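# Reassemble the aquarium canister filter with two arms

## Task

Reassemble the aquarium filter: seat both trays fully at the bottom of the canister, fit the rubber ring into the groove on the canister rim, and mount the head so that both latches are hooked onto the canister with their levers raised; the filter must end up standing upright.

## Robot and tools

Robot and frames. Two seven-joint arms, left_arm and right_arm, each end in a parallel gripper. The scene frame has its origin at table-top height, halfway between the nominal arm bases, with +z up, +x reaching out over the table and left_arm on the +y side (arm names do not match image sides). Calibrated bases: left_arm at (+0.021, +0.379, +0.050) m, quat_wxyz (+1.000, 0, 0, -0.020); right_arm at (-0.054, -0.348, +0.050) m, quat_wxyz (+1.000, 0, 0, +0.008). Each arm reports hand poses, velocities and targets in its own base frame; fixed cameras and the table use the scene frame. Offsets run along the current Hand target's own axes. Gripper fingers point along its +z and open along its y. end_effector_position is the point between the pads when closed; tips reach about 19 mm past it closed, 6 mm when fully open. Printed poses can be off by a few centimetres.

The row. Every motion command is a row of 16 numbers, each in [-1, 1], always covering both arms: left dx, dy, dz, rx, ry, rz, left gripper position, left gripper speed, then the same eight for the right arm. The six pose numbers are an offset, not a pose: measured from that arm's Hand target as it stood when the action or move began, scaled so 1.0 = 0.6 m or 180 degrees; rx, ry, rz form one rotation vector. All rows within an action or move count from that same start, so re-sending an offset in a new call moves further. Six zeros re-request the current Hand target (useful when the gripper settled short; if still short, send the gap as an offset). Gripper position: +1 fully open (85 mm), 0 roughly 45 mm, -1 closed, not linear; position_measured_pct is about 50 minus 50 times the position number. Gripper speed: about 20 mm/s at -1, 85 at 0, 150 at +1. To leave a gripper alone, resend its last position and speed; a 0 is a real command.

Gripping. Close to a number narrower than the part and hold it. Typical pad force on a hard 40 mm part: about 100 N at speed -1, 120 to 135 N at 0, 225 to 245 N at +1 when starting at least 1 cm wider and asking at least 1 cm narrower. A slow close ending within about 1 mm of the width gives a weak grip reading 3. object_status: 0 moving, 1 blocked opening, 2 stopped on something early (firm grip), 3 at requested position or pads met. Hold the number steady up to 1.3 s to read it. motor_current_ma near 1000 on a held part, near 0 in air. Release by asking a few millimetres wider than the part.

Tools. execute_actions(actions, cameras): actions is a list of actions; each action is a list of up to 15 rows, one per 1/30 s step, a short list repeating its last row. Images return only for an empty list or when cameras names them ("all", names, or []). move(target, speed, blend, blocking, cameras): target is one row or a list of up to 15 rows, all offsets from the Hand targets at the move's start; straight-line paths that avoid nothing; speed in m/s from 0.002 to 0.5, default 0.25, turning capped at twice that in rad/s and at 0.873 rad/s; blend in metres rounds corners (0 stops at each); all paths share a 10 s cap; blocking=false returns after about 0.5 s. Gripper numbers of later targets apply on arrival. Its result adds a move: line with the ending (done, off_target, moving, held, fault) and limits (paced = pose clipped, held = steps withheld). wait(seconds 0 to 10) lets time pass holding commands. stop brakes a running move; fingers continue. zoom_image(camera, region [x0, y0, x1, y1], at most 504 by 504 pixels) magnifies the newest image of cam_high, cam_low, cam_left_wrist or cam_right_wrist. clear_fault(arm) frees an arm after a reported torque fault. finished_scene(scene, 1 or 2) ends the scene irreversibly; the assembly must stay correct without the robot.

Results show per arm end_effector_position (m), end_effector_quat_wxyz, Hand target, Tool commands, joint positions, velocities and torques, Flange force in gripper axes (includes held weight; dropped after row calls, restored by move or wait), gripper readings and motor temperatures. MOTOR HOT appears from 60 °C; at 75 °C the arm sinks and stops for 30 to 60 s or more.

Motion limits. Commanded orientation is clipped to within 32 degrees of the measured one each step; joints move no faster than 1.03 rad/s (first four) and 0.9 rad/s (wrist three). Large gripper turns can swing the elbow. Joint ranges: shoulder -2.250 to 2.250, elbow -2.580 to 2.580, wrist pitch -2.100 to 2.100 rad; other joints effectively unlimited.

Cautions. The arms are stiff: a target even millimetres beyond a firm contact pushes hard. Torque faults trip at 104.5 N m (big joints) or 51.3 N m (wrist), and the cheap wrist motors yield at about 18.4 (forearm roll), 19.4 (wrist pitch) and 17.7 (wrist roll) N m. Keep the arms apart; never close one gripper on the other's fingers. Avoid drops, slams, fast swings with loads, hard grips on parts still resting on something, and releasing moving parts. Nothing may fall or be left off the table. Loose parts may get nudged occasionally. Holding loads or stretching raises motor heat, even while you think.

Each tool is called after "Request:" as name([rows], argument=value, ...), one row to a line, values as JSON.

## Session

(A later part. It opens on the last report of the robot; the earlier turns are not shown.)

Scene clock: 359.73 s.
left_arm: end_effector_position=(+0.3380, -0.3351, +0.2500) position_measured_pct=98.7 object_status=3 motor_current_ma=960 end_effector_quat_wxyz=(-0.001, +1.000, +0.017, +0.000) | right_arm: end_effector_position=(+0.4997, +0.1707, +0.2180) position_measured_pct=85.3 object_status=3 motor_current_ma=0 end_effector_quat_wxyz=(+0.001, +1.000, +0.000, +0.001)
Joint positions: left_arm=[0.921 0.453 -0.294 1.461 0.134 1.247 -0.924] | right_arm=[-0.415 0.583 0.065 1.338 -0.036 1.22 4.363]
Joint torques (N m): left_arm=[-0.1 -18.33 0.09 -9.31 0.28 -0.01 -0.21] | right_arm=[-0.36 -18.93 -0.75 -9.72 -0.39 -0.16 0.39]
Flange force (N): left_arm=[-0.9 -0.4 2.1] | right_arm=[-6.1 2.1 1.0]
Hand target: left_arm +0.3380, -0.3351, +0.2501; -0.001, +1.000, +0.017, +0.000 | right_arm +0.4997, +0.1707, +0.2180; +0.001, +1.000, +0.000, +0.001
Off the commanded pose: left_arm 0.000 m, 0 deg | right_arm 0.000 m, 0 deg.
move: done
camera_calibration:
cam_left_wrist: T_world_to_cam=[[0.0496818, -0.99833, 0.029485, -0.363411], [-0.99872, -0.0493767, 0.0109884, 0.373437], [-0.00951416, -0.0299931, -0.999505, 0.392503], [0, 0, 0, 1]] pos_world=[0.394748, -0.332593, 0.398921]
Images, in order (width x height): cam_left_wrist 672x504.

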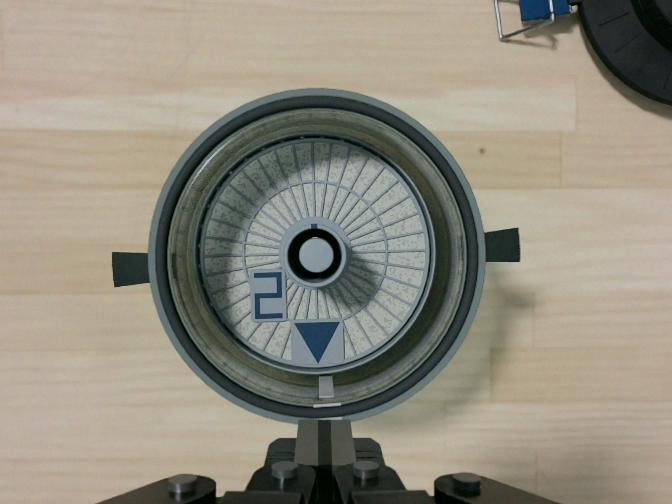

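Request:
move(target=[0,0,0,0,0,0,-1,-1,0.11,0.0967,0.12,0,0,0,-0.7,-1], speed=0.2, cameras=["cam_right_wrist","cam_low","cam_high"])

Request:
zoom_image(camera="cam_low", region=[70, 290, 220, 420])

Request:
zoom_image(camera="cam_high", region=[100, 280, 220, 370])

Scene clock: 362.93 s.
left_arm: end_effector_position=(+0.3380, -0.3351, +0.2501) position_measured_pct=98.7 object_status=3 motor_current_ma=960 end_effector_quat_wxyz=(-0.001, +1.000, +0.017, +0.000) | right_arm: end_effector_position=(+0.5659, +0.1126, +0.1463) position_measured_pct=85.3 object_status=3 motor_current_ma=0 end_effector_quat_wxyz=(+0.001, +1.000, +0.000, +0.001)
Joint positions: left_arm=[0.921 0.453 -0.294 1.461 0.133 1.248 -0.924] | right_arm=[-0.277 0.763 0.071 1.244 -0.052 1.135 4.508]
Joint torques (N m): left_arm=[0.04 -18.12 0.11 -9.29 0.23 0.05 -0.22] | right_arm=[-0.45 -21.33 -0.55 -9.28 -0.4 -0.17 0.39]
Flange force (N): left_arm=[-1.0 -0.8 2.1] | right_arm=[-6.4 1.4 -0.2]
Hand target: left_arm +0.3380, -0.3351, +0.2501; -0.001, +1.000, +0.017, +0.000 | right_arm +0.5659, +0.1126, +0.1462; +0.001, +1.000, +0.000, +0.001
Off the commanded pose: left_arm 0.000 m, 0 deg | right_arm 0.000 m, 0 deg.
move: done
camera_calibration:
cam_right_wrist: T_world_to_cam=[[-0.00340287, -0.999975, -0.00627778, 0.11652], [-0.999994, 0.00340621, -0.000521724, 0.621969], [0.000543094, 0.00627596, -0.99998, 0.288455], [0, 0, 0, 1]] pos_world=[0.622205, 0.112588, 0.289506]
Images, in order (width x height): cam_high 504x504, cam_low 504x504, cam_right_wrist 672x504.

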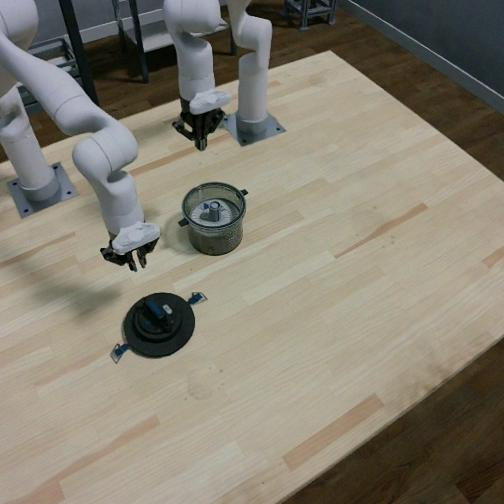

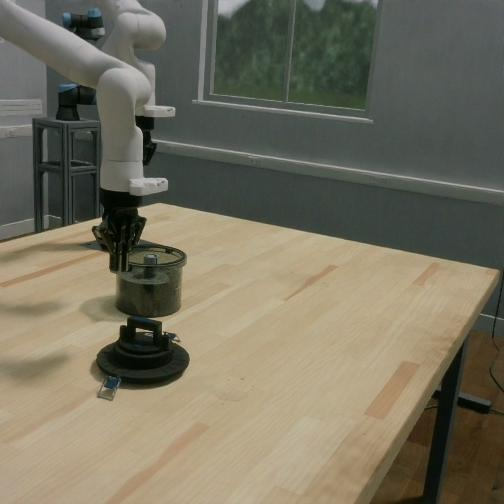

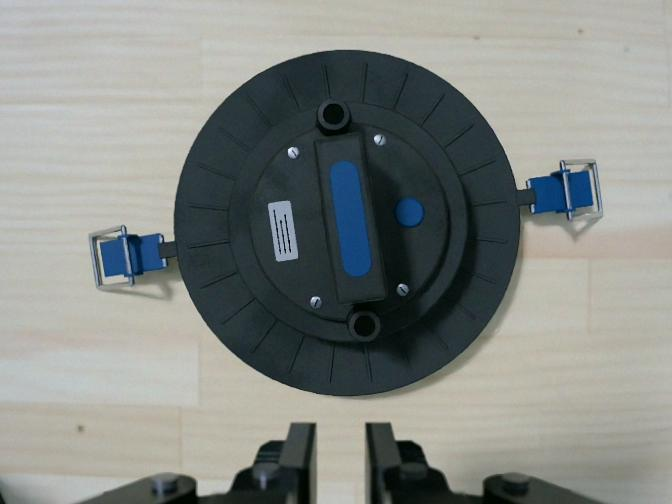

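Scaled by 3.360.

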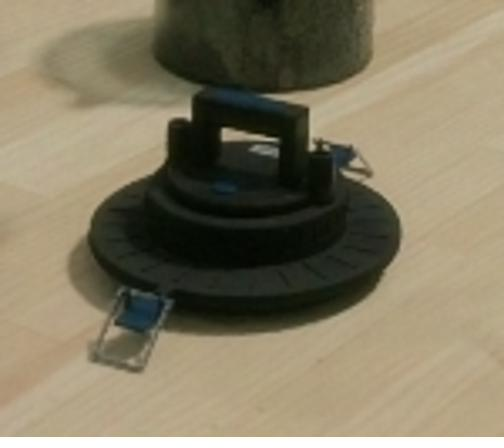

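Scaled by 4.200.

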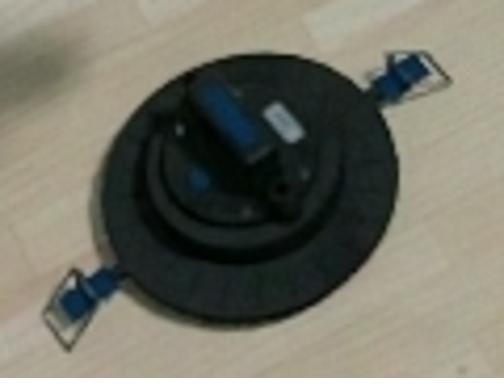

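Request:
zoom_image(camera="cam_right_wrist", region=[80, 160, 280, 360])

Request:
zoom_image(camera="cam_right_wrist", region=[430, 110, 630, 310])

Request:
zoom_image(camera="cam_right_wrist", region=[250, 30, 450, 230])

Request:
zoom_image(camera="cam_right_wrist", region=[250, 210, 450, 410])

Scaled by 2.520.

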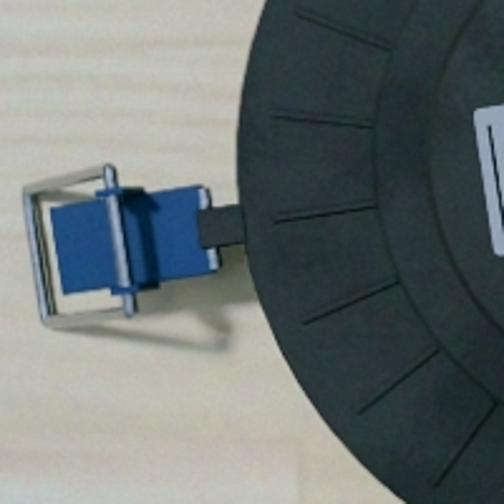

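Scaled by 2.520.

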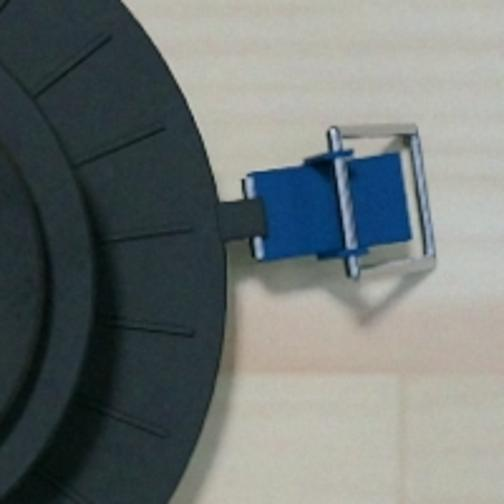

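Scaled by 2.520.

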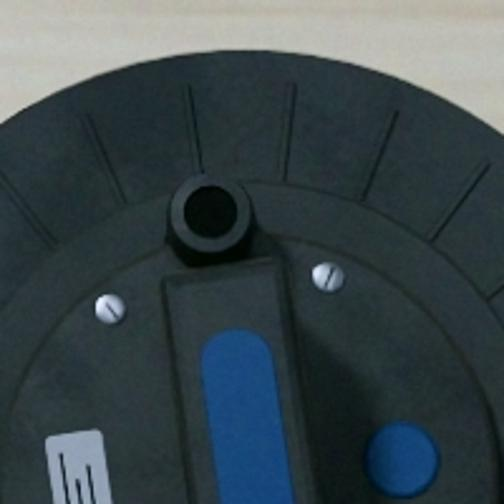

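Scaled by 2.520.

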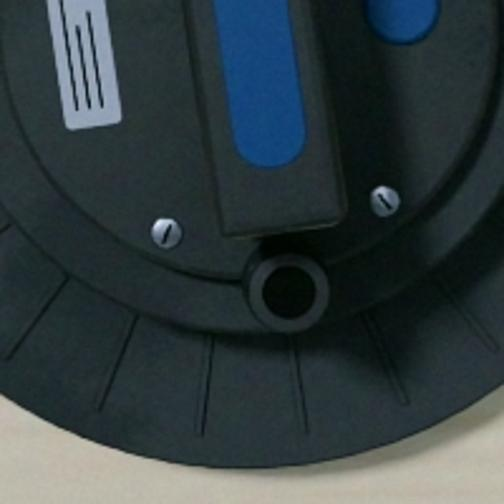

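Request:
move(target=[0,0,0,0,0,0,-1,-1,0.1118,0.0043,0,0,0,-0.0444,0.3,0], speed=0.15, cameras=["cam_right_wrist","cam_low"])

Request:
zoom_image(camera="cam_low", region=[70, 200, 220, 410])

Scene clock: 368.10 s.
left_arm: end_effector_position=(+0.3380, -0.3351, +0.2501) position_measured_pct=98.7 object_status=3 motor_current_ma=960 end_effector_quat_wxyz=(-0.001, +1.000, +0.017, +0.000) | right_arm: end_effector_position=(+0.6330, +0.1100, +0.1464) position_measured_pct=35.1 object_status=3 motor_current_ma=0 end_effector_quat_wxyz=(+0.001, +0.998, +0.070, +0.001)
Joint positions: left_arm=[0.921 0.453 -0.294 1.461 0.133 1.248 -0.924] | right_arm=[-0.23 0.929 0.047 0.897 -0.038 1.313 4.66]
Joint torques (N m): left_arm=[0.03 -17.95 0.01 -9.31 0.26 0.09 -0.2] | right_arm=[-0.43 -24.36 -0.71 -10.08 -0.45 -0.22 0.4]
Flange force (N): left_arm=[-1.3 -1.2 2.1] | right_arm=[-9.5 0.3 0.9]
Hand target: left_arm +0.3380, -0.3351, +0.2501; -0.001, +1.000, +0.017, +0.000 | right_arm +0.6330, +0.1100, +0.1464; +0.001, +0.998, +0.070, +0.001
Off the commanded pose: left_arm 0.000 m, 0 deg | right_arm 0.000 m, 0 deg.
move: done
camera_calibration:
cam_right_wrist: T_world_to_cam=[[0.135703, -0.990732, -0.00596375, 0.0250389], [-0.990749, -0.135703, -0.000421537, 0.698463], [-0.000391671, 0.00596579, -0.999982, 0.289167], [0, 0, 0, 1]] pos_world=[0.688717, 0.117866, 0.289605]
Images, in order (width x height): cam_low 504x504, cam_right_wrist 672x504.

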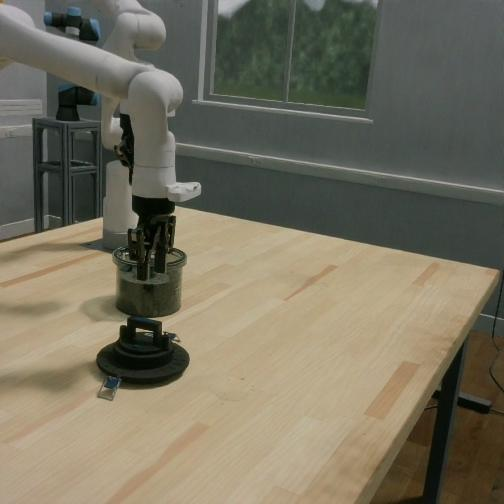

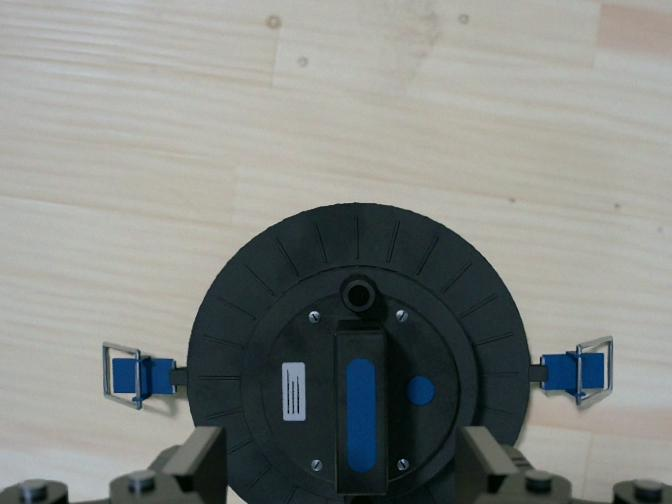

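Scaled by 2.400.

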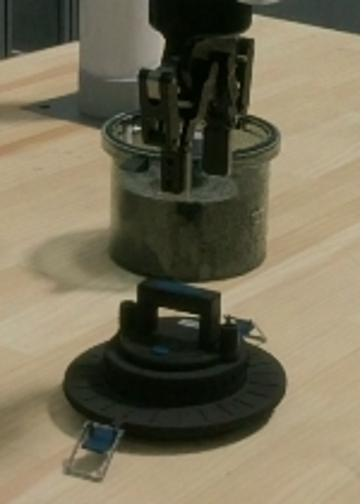

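Request:
move(target=[0,0,0,0,0,0,-1,-1,-0.0067,0.0083,0.1,0,0,0,0.3,0], speed=0.12, cameras=["cam_right_wrist","cam_low"])

Request:
zoom_image(camera="cam_low", region=[70, 200, 220, 410])

Scene clock: 369.43 s.
left_arm: end_effector_position=(+0.3380, -0.3351, +0.2501) position_measured_pct=98.7 object_status=3 motor_current_ma=960 end_effector_quat_wxyz=(-0.001, +1.000, +0.017, +0.000) | right_arm: end_effector_position=(+0.6298, +0.1045, +0.0865) position_measured_pct=35.1 object_status=3 motor_current_ma=0 end_effector_quat_wxyz=(+0.001, +0.998, +0.070, +0.001)
Joint positions: left_arm=[0.921 0.453 -0.294 1.461 0.133 1.248 -0.924] | right_arm=[-0.222 0.975 0.043 1.001 -0.036 1.164 4.668]
Joint torques (N m): left_arm=[0.01 -18.09 0.09 -9.38 0.23 0.04 -0.22] | right_arm=[-0.39 -24.38 -0.72 -9.47 -0.43 -0.09 0.42]
Flange force (N): left_arm=[-1.3 -1.1 2.2] | right_arm=[-8.3 0.1 -0.2]
Hand target: left_arm +0.3380, -0.3351, +0.2501; -0.001, +1.000, +0.017, +0.000 | right_arm +0.6298, +0.1045, +0.0864; +0.001, +0.998, +0.070, +0.001
Off the commanded pose: left_arm 0.000 m, 0 deg | right_arm 0.000 m, 0 deg.
move: done
camera_calibration:
cam_right_wrist: T_world_to_cam=[[0.135704, -0.990731, -0.00597732, 0.0195573], [-0.990749, -0.135704, -0.000322474, 0.694584], [-0.000491662, 0.00596579, -0.999982, 0.229369], [0, 0, 0, 1]] pos_world=[0.685617, 0.112266, 0.229705]
Images, in order (width x height): cam_low 504x504, cam_right_wrist 672x504.

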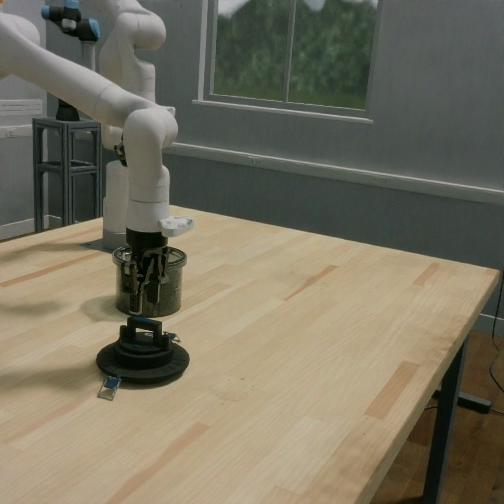

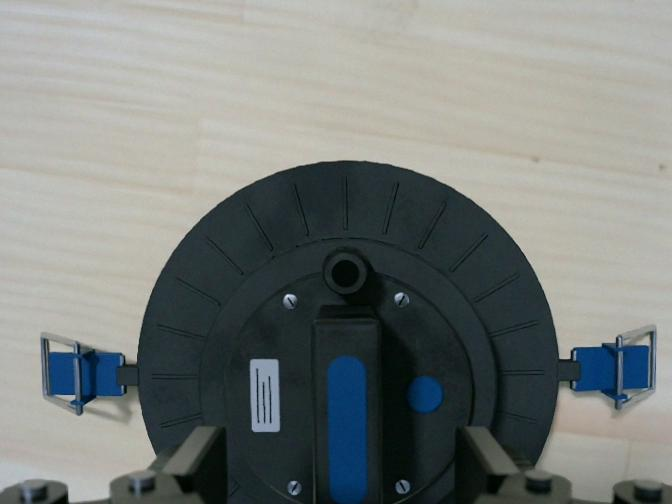

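Scaled by 2.400.

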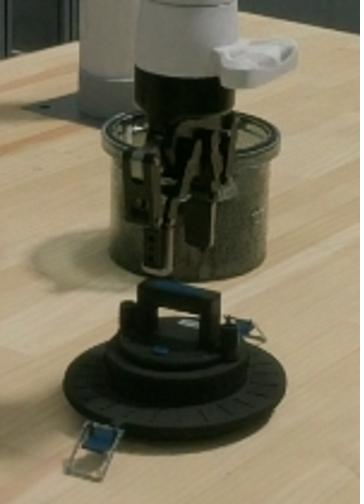

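Request:
move(target=[0,0,0,0,0,0,-1,-1,0.01,0.0,0.0633,0,0,0,0.3,0], speed=0.08, cameras=["cam_right_wrist","cam_low"])

Request:
zoom_image(camera="cam_low", region=[70, 240, 220, 410])

Scene clock: 371.10 s.
left_arm: end_effector_position=(+0.3380, -0.3351, +0.2501) position_measured_pct=98.7 object_status=3 motor_current_ma=960 end_effector_quat_wxyz=(-0.001, +1.000, +0.017, +0.000) | right_arm: end_effector_position=(+0.6358, +0.1052, +0.0485) position_measured_pct=35.1 object_status=3 motor_current_ma=0 end_effector_quat_wxyz=(+0.001, +0.998, +0.070, +0.001)
Joint positions: left_arm=[0.921 0.453 -0.294 1.461 0.133 1.248 -0.924] | right_arm=[-0.22 1.035 0.04 0.998 -0.037 1.107 4.669]
Joint torques (N m): left_arm=[-0.01 -18.11 0.08 -9.32 0.26 0.03 -0.24] | right_arm=[-0.39 -24.99 -0.69 -9.31 -0.43 -0.13 0.4]
Flange force (N): left_arm=[-1.2 -0.8 2.1] | right_arm=[-8.1 0.1 -0.5]
Hand target: left_arm +0.3380, -0.3351, +0.2501; -0.001, +1.000, +0.017, +0.000 | right_arm +0.6359, +0.1052, +0.0484; +0.001, +0.998, +0.070, +0.001
Off the commanded pose: left_arm 0.000 m, 0 deg | right_arm 0.000 m, 0 deg.
move: done
camera_calibration:
cam_right_wrist: T_world_to_cam=[[0.135704, -0.990731, -0.00597732, 0.0193085], [-0.990749, -0.135704, -0.000322474, 0.700624], [-0.000491662, 0.00596579, -0.999982, 0.191367], [0, 0, 0, 1]] pos_world=[0.691617, 0.113066, 0.191705]
Images, in order (width x height): cam_low 504x504, cam_right_wrist 672x504.

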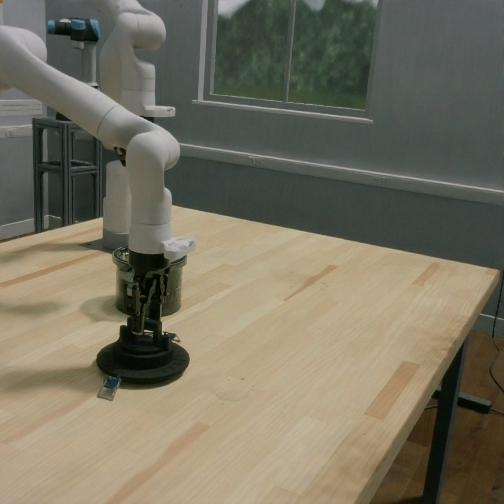

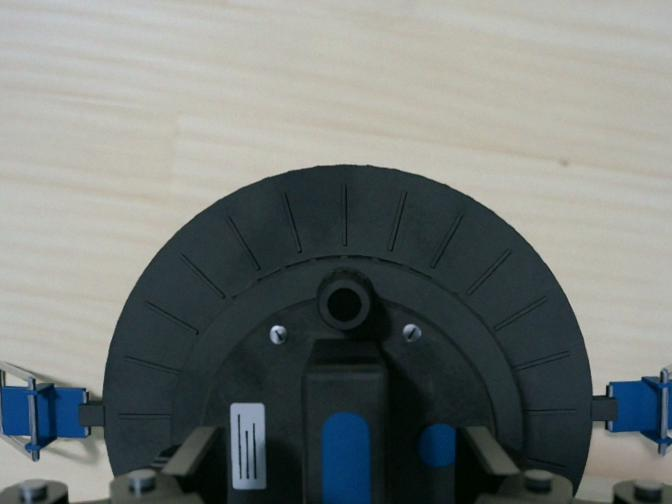

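Scaled by 2.965.

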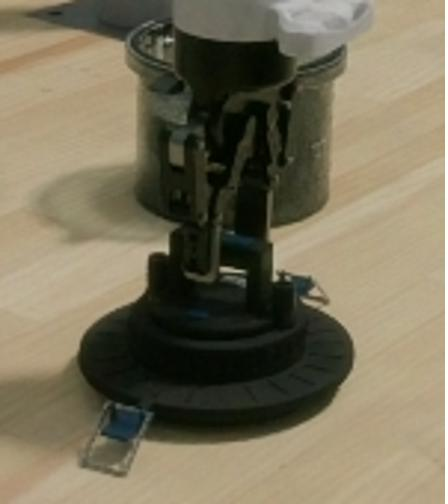

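Request:
move(target=[0,0,0,0,0,0,-1,-1,0,0,0,0,0,0,-0.8,-1], cameras=["cam_right_wrist"])

Request:
wait(seconds=1, cameras=["cam_right_wrist"])

Scene clock: 374.10 s.
left_arm: end_effector_position=(+0.3380, -0.3351, +0.2501) position_measured_pct=98.7 object_status=3 motor_current_ma=960 end_effector_quat_wxyz=(-0.001, +1.000, +0.017, +0.000) | right_arm: end_effector_position=(+0.6359, +0.1052, +0.0484) position_measured_pct=77.9 object_status=0 motor_current_ma=1000 end_effector_quat_wxyz=(+0.001, +0.998, +0.070, +0.001)
Joint positions: left_arm=[0.921 0.453 -0.294 1.461 0.133 1.248 -0.924] | right_arm=[-0.22 1.036 0.04 0.998 -0.037 1.107 4.669]
Joint torques (N m): left_arm=[-0.03 -18.1 0.17 -9.34 0.21 0.07 -0.27] | right_arm=[-0.63 -21.93 -0.98 -8.71 -0.56 -0.73 0.38]
Flange force (N): left_arm=[-1.4 -0.9 2.2] | right_arm=[-10.3 0.6 -5.9]
Hand target: left_arm +0.3380, -0.3351, +0.2501; -0.001, +1.000, +0.017, +0.000 | right_arm +0.6359, +0.1052, +0.0484; +0.001, +0.998, +0.070, +0.001
Off the commanded pose: left_arm 0.000 m, 0 deg | right_arm 0.000 m, 0 deg.
move: done
camera_calibration:
cam_right_wrist: T_world_to_cam=[[0.135704, -0.990731, -0.00597732, 0.0193085], [-0.990749, -0.135704, -0.000322474, 0.700624], [-0.000491662, 0.00596579, -0.999982, 0.191367], [0, 0, 0, 1]] pos_world=[0.691617, 0.113066, 0.191705]
Images, in order (width x height): cam_right_wrist 672x504.

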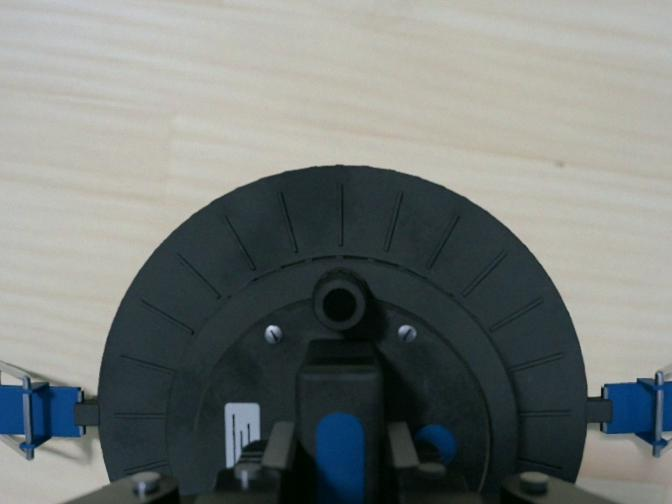

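Scene clock: 375.10 s.
left_arm: end_effector_position=(+0.3380, -0.3351, +0.2501) position_measured_pct=98.7 object_status=3 motor_current_ma=960 end_effector_quat_wxyz=(-0.001, +1.000, +0.017, +0.000) | right_arm: end_effector_position=(+0.6359, +0.1053, +0.0484) position_measured_pct=77.9 object_status=2 motor_current_ma=1000 end_effector_quat_wxyz=(+0.001, +0.998, +0.070, +0.001)
Joint positions: left_arm=[0.921 0.453 -0.294 1.461 0.133 1.248 -0.924] | right_arm=[-0.22 1.036 0.04 0.998 -0.037 1.107 4.669]
Joint torques (N m): left_arm=[0.07 -18.09 0.08 -9.39 0.25 0.08 -0.2] | right_arm=[-0.59 -21.91 -0.95 -8.71 -0.56 -0.72 0.39]
Flange force (N): left_arm=[-1.2 -1.2 2.4] | right_arm=[-10.4 0.5 -5.9]
Hand target: left_arm +0.3380, -0.3351, +0.2501; -0.001, +1.000, +0.017, +0.000 | right_arm +0.6359, +0.1053, +0.0484; +0.001, +0.998, +0.070, +0.001
Tool commands: left_gripper/position=-1.0 left_gripper/speed=-1.0 right_gripper/position=-0.8 right_gripper/speed=-1.0
Off the commanded pose: left_arm 0.000 m, 0 deg | right_arm 0.000 m, 0 deg.
wait: 1.00 s; at rest by 0.17 s
camera_calibration:
cam_right_wrist: T_world_to_cam=[[0.135802, -0.990718, -0.00597839, 0.0192394], [-0.990736, -0.135802, -0.000323471, 0.700626], [-0.000491411, 0.00596694, -0.999982, 0.191367], [0, 0, 0, 1]] pos_world=[0.691617, 0.113066, 0.191705]
Images, in order (width x height): cam_right_wrist 672x504.

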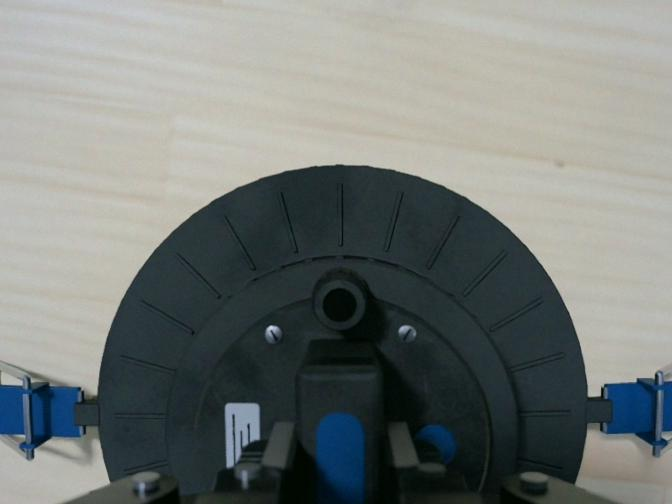

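Request:
move([
  [0,0,0,0,0,0,-1,-1,0,0,-0.01,0,0,0,-0.8,-1],
  [0,0,0,0,0,0,-1,-1,0,0,-0.3,0,0,0,-0.8,-1],
], speed=[0.03,0.12], cameras=["cam_right_wrist","cam_low","cam_high"])

Request:
zoom_image(camera="cam_low", region=[70, 170, 230, 330])

Scene clock: 378.43 s.
left_arm: end_effector_position=(+0.3380, -0.3351, +0.2501) position_measured_pct=98.7 object_status=3 motor_current_ma=960 end_effector_quat_wxyz=(-0.001, +1.000, +0.017, +0.000) | right_arm: end_effector_position=(+0.6354, +0.1055, +0.2284) position_measured_pct=77.9 object_status=2 motor_current_ma=1000 end_effector_quat_wxyz=(+0.001, +0.998, +0.070, +0.001)
Joint positions: left_arm=[0.921 0.453 -0.294 1.461 0.133 1.248 -0.924] | right_arm=[-0.221 0.897 0.055 0.701 -0.041 1.542 4.666]
Joint torques (N m): left_arm=[0.01 -18.07 0.1 -9.33 0.25 0.02 -0.23] | right_arm=[-0.42 -29.37 -0.59 -13.05 -0.42 -0.21 0.41]
Flange force (N): left_arm=[-1.2 -1.0 2.0] | right_arm=[-13.0 0.3 11.5]
Hand target: left_arm +0.3380, -0.3351, +0.2501; -0.001, +1.000, +0.017, +0.000 | right_arm +0.6354, +0.1055, +0.2284; +0.001, +0.998, +0.070, +0.001
Off the commanded pose: left_arm 0.000 m, 0 deg | right_arm 0.000 m, 0 deg.
move: done
camera_calibration:
cam_right_wrist: T_world_to_cam=[[0.135802, -0.990718, -0.00597839, 0.0205673], [-0.990736, -0.135802, -0.000323471, 0.700315], [-0.000491411, 0.00596694, -0.999982, 0.371262], [0, 0, 0, 1]] pos_world=[0.691217, 0.113266, 0.371605]
Images, in order (width x height): cam_high 504x504, cam_low 504x504, cam_right_wrist 672x504.

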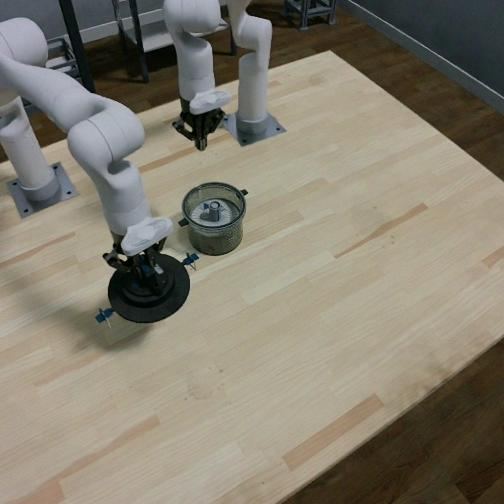

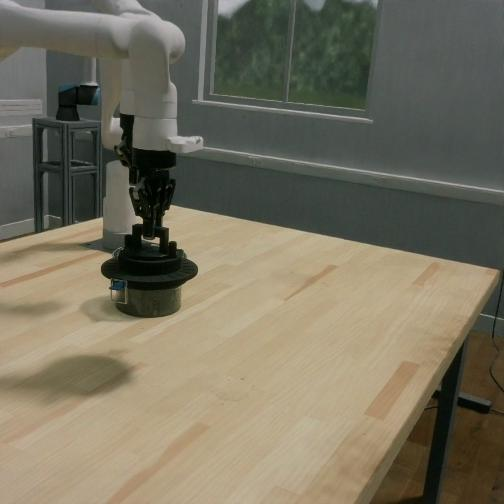

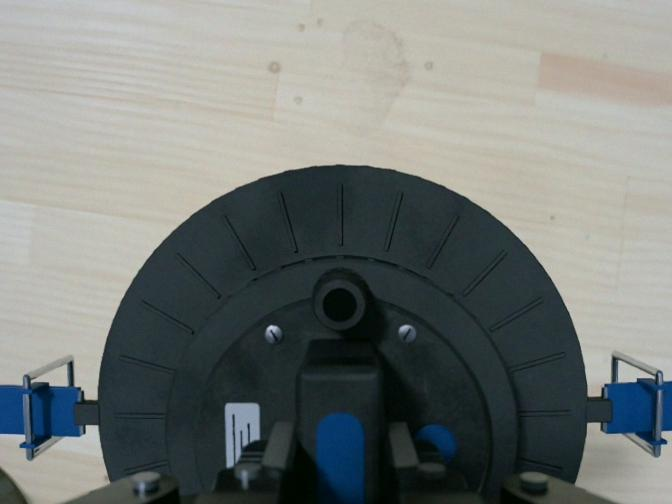

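Scaled by 3.150.

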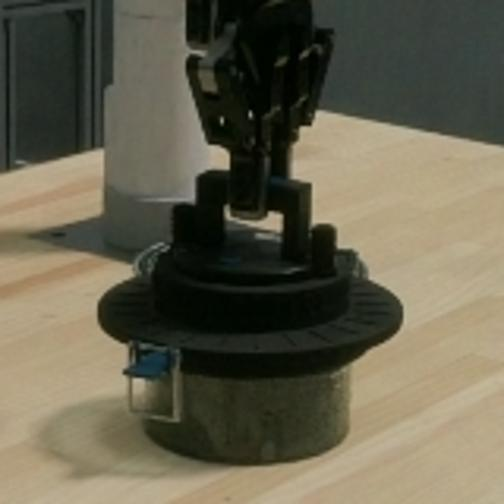

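Request:
move(target=[-0.0265,-0.2645,0.1667,-0.5,0,0,-1,-1,0,0,0,0,0,0.03,-0.8,-1], speed=0.2, cameras=["cam_left_wrist","cam_right_wrist"])

Scene clock: 385.20 s.
left_arm: end_effector_position=(+0.3167, -0.1769, +0.1503) position_measured_pct=98.7 object_status=3 motor_current_ma=960 end_effector_quat_wxyz=(+0.707, +0.707, +0.012, +0.012) | right_arm: end_effector_position=(+0.6354, +0.1055, +0.2284) position_measured_pct=77.9 object_status=2 motor_current_ma=1000 end_effector_quat_wxyz=(+0.001, +1.000, +0.023, +0.001)
Joint positions: left_arm=[-0.412 1.138 -0.096 2.157 1.145 1.587 -3.316] | right_arm=[-0.226 0.897 0.072 0.701 -0.054 1.542 4.577]
Joint torques (N m): left_arm=[0.01 -16.68 3.41 1.53 -0.32 3.03 -0.25] | right_arm=[-0.4 -29.63 -0.43 -12.86 -0.38 -0.19 0.41]
Flange force (N): left_arm=[-3.4 0.2 -0.6] | right_arm=[-10.7 1.2 11.0]
Hand target: left_arm +0.3167, -0.1769, +0.1502; +0.707, +0.707, +0.012, +0.012 | right_arm +0.6354, +0.1055, +0.2284; +0.001, +1.000, +0.023, +0.001
Off the commanded pose: left_arm 0.000 m, 0 deg | right_arm 0.000 m, 0 deg.
move: done
camera_calibration:
cam_left_wrist: T_world_to_cam=[[0.0145852, 0.0299138, 0.999446, -0.154217], [-0.99961, -0.0233859, 0.0152876, 0.365238], [0.0238303, -0.999279, 0.0295611, -0.0393447], [0, 0, 0, 1]] pos_world=[0.368282, -0.0261617, 0.149711]
cam_right_wrist: T_world_to_cam=[[0.0418978, -0.999103, -0.00617038, 0.0812315], [-0.999122, -0.0418957, -0.000477399, 0.695773], [0.000218458, 0.00618496, -0.999981, 0.370879], [0, 0, 0, 1]] pos_world=[0.691678, 0.108015, 0.371705]
Images, in order (width x height): cam_left_wrist 672x504, cam_right_wrist 672x504.

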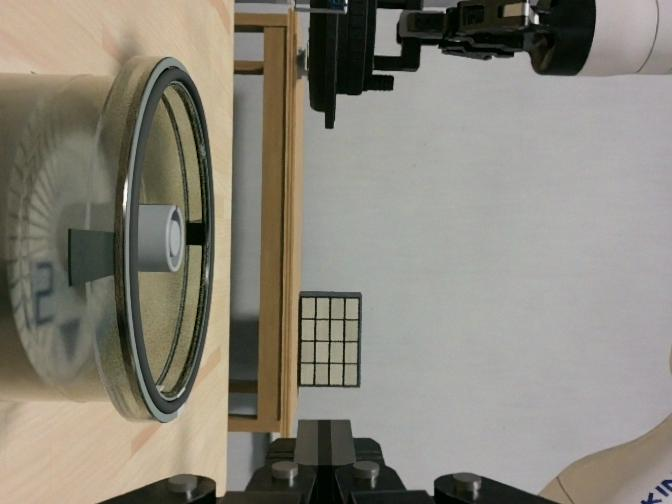

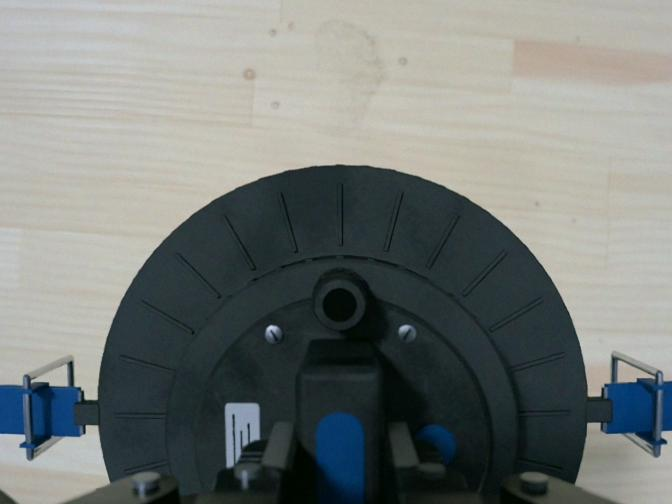

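Request:
move(target=[0,0,0,0,0,0,-1,-1,-0.2753,-0.449,-0.0333,0,0,0,-0.8,-1], speed=0.12, cameras=["all"])

Scene clock: 389.53 s.
left_arm: end_effector_position=(+0.3167, -0.1769, +0.1502) position_measured_pct=98.7 object_status=3 motor_current_ma=960 end_effector_quat_wxyz=(+0.707, +0.707, +0.012, +0.012) | right_arm: end_effector_position=(+0.4582, +0.3671, +0.2476) position_measured_pct=77.9 object_status=2 motor_current_ma=1000 end_effector_quat_wxyz=(+0.001, +1.000, +0.023, +0.001)
Joint positions: left_arm=[-0.412 1.138 -0.096 2.157 1.145 1.587 -3.316] | right_arm=[-0.744 0.713 0.054 1.001 -0.033 1.427 4.06]
Joint torques (N m): left_arm=[-0.01 -16.75 3.28 1.77 -0.32 2.98 -0.29] | right_arm=[-0.18 -26.46 -0.65 -12.82 -0.61 -0.2 0.42]
Flange force (N): left_arm=[-2.5 -0.3 -0.8] | right_arm=[-6.8 4.5 10.4]
Hand target: left_arm +0.3167, -0.1769, +0.1502; +0.707, +0.707, +0.012, +0.012 | right_arm +0.4582, +0.3672, +0.2476; +0.001, +1.000, +0.023, +0.001
Off the commanded pose: left_arm 0.000 m, 0 deg | right_arm 0.000 m, 0 deg.
move: done
camera_calibration:
cam_left_wrist: T_world_to_cam=[[0.0145811, 0.0300137, 0.999443, -0.154113], [-0.99961, -0.0233845, 0.0152858, 0.365239], [0.0238302, -0.999276, 0.029661, -0.0393566], [0, 0, 0, 1]] pos_world=[0.368282, -0.0261616, 0.149611]
cam_right_wrist: T_world_to_cam=[[0.0418982, -0.999103, -0.00617457, 0.350141], [-0.999122, -0.0418966, -0.000377499, 0.529659], [0.000118466, 0.00618496, -0.999981, 0.388551], [0, 0, 0, 1]] pos_world=[0.514478, 0.369615, 0.390905]

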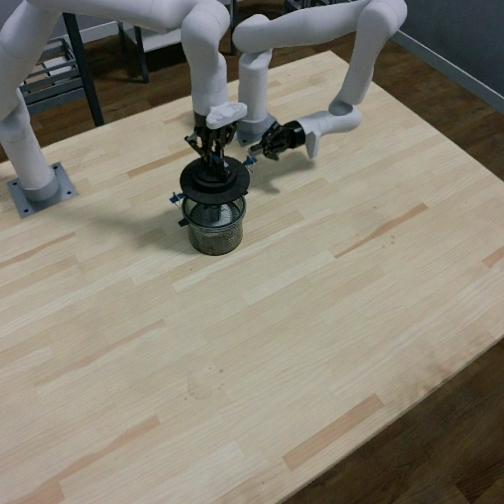

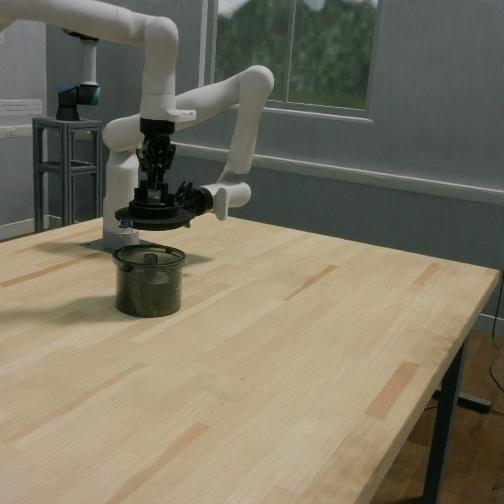

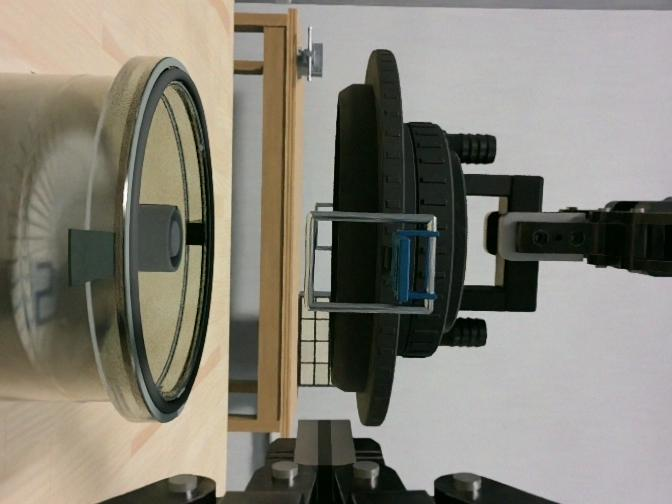

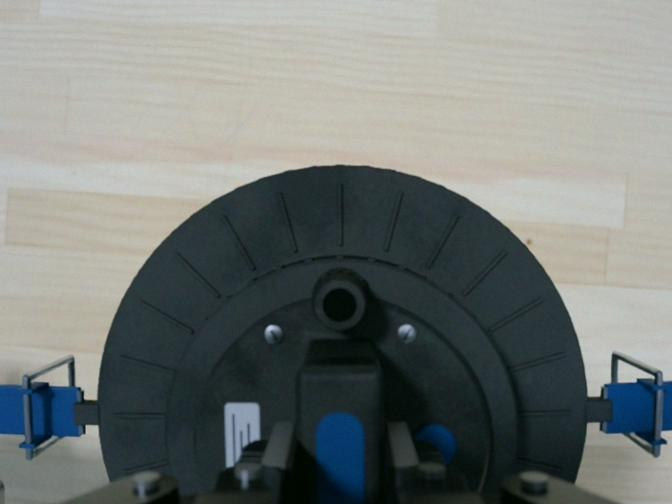

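Request:
zoom_image(camera="cam_low", region=[100, 190, 200, 330])

Request:
zoom_image(camera="cam_high", region=[165, 140, 265, 260])

Request:
zoom_image(camera="cam_left_wrist", region=[60, 30, 480, 450])

Scaled by 3.600.

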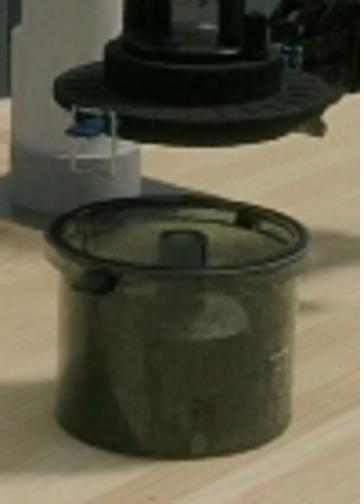

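Scaled by 4.200.

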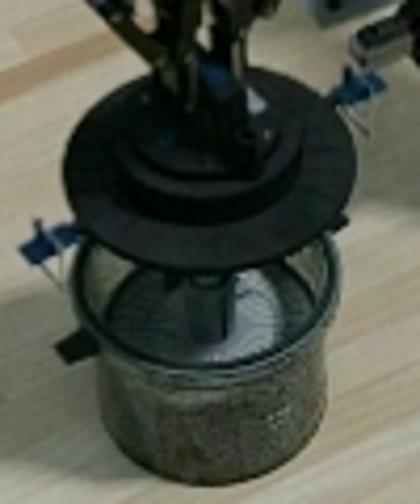

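Scaled by 1.200.

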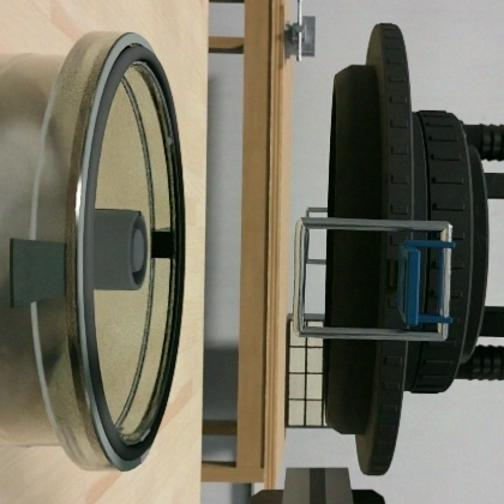

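Request:
move(target=[0,0,0,0,0,0,-1,-1,0,0,0.0958,0,-0.011,0.0072,-0.8,-1], speed=0.08, cameras=["all"])

Request:
zoom_image(camera="cam_low", region=[100, 210, 200, 330])

Request:
zoom_image(camera="cam_high", region=[165, 160, 265, 260])

Request:
zoom_image(camera="cam_left_wrist", region=[0, 30, 420, 450])

Scene clock: 394.90 s.
left_arm: end_effector_position=(+0.3167, -0.1769, +0.1502) position_measured_pct=98.7 object_status=3 motor_current_ma=960 end_effector_quat_wxyz=(+0.707, +0.707, +0.012, +0.012) | right_arm: end_effector_position=(+0.4583, +0.3671, +0.1902) position_measured_pct=77.9 object_status=2 motor_current_ma=1000 end_effector_quat_wxyz=(+0.001, +1.000, +0.011, -0.016)
Joint positions: left_arm=[-0.412 1.138 -0.096 2.157 1.145 1.587 -3.316] | right_arm=[-0.729 0.769 0.047 1.08 -0.053 1.32 4.053]
Joint torques (N m): left_arm=[-0.01 -16.84 3.44 1.83 -0.29 2.95 -0.28] | right_arm=[-0.4 -26.82 -0.69 -12.14 -0.48 0.31 0.4]
Flange force (N): left_arm=[-2.5 -0.5 -1.1] | right_arm=[-6.0 4.8 10.0]
Hand target: left_arm +0.3167, -0.1769, +0.1502; +0.707, +0.707, +0.012, +0.012 | right_arm +0.4583, +0.3671, +0.1902; +0.001, +1.000, +0.011, -0.016
Off the commanded pose: left_arm 0.000 m, 0 deg | right_arm 0.000 m, 0 deg.
move: done
camera_calibration:
cam_left_wrist: T_world_to_cam=[[0.0145811, 0.0300137, 0.999443, -0.154113], [-0.99961, -0.0233845, 0.0152858, 0.365239], [0.0238302, -0.999276, 0.029661, -0.0393566], [0, 0, 0, 1]] pos_world=[0.368282, -0.0261616, 0.149611]
cam_right_wrist: T_world_to_cam=[[0.0190216, -0.999802, -0.0057818, 0.360458], [-0.999235, -0.0192078, 0.0340733, 0.514963], [-0.0341776, 0.00512925, -0.999403, 0.347056], [0, 0, 0, 1]] pos_world=[0.519574, 0.368498, 0.331386]

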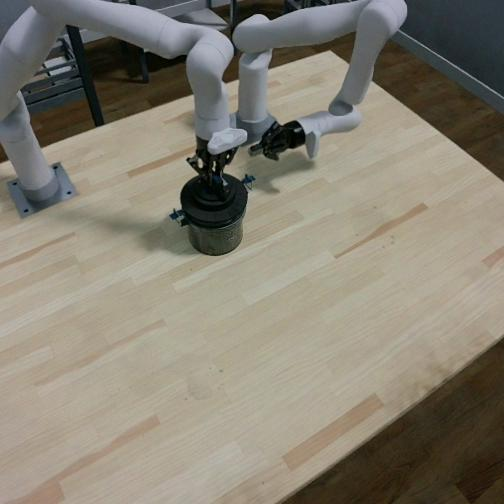

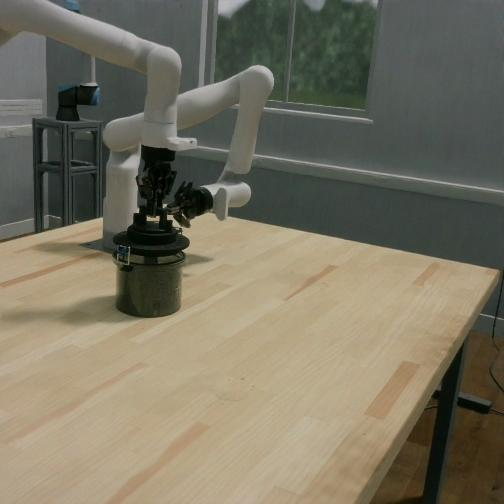

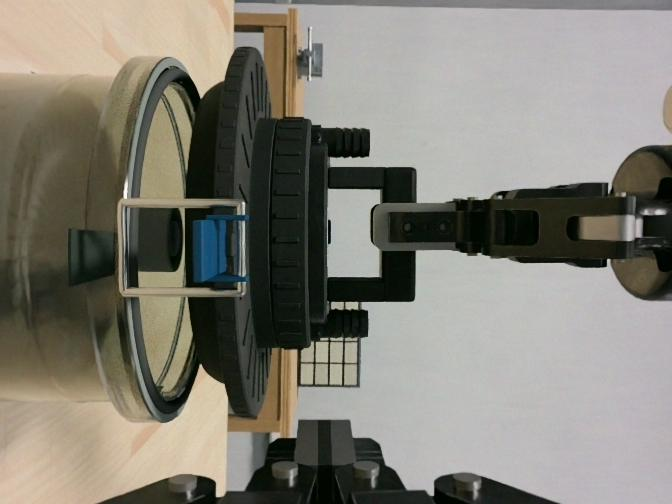

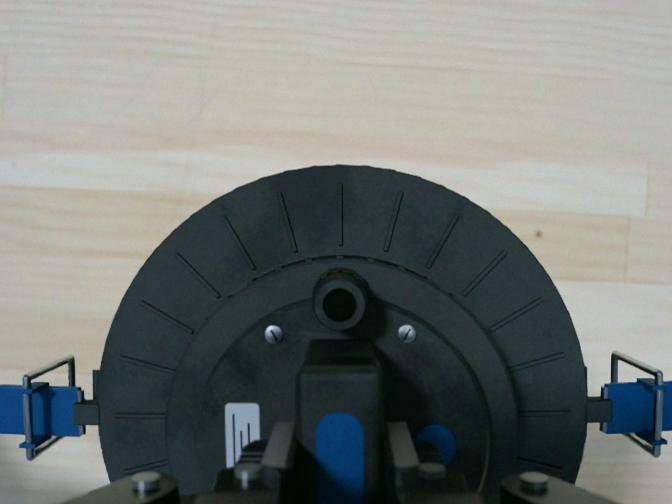

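Scaled by 4.200.

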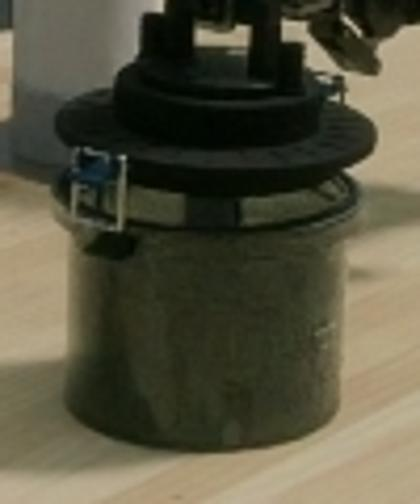

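Scaled by 5.040.

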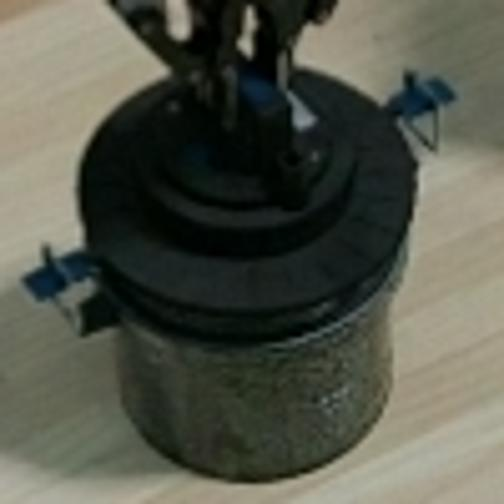

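Scaled by 1.200.

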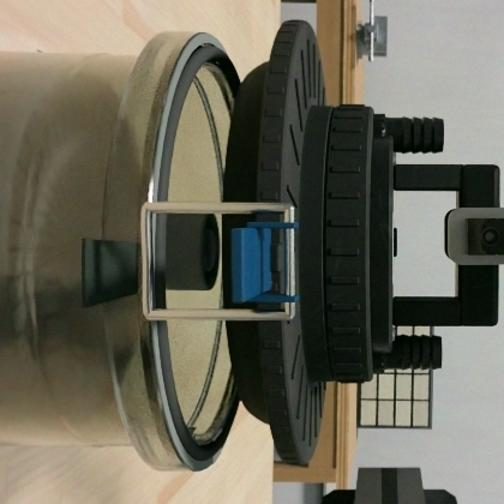

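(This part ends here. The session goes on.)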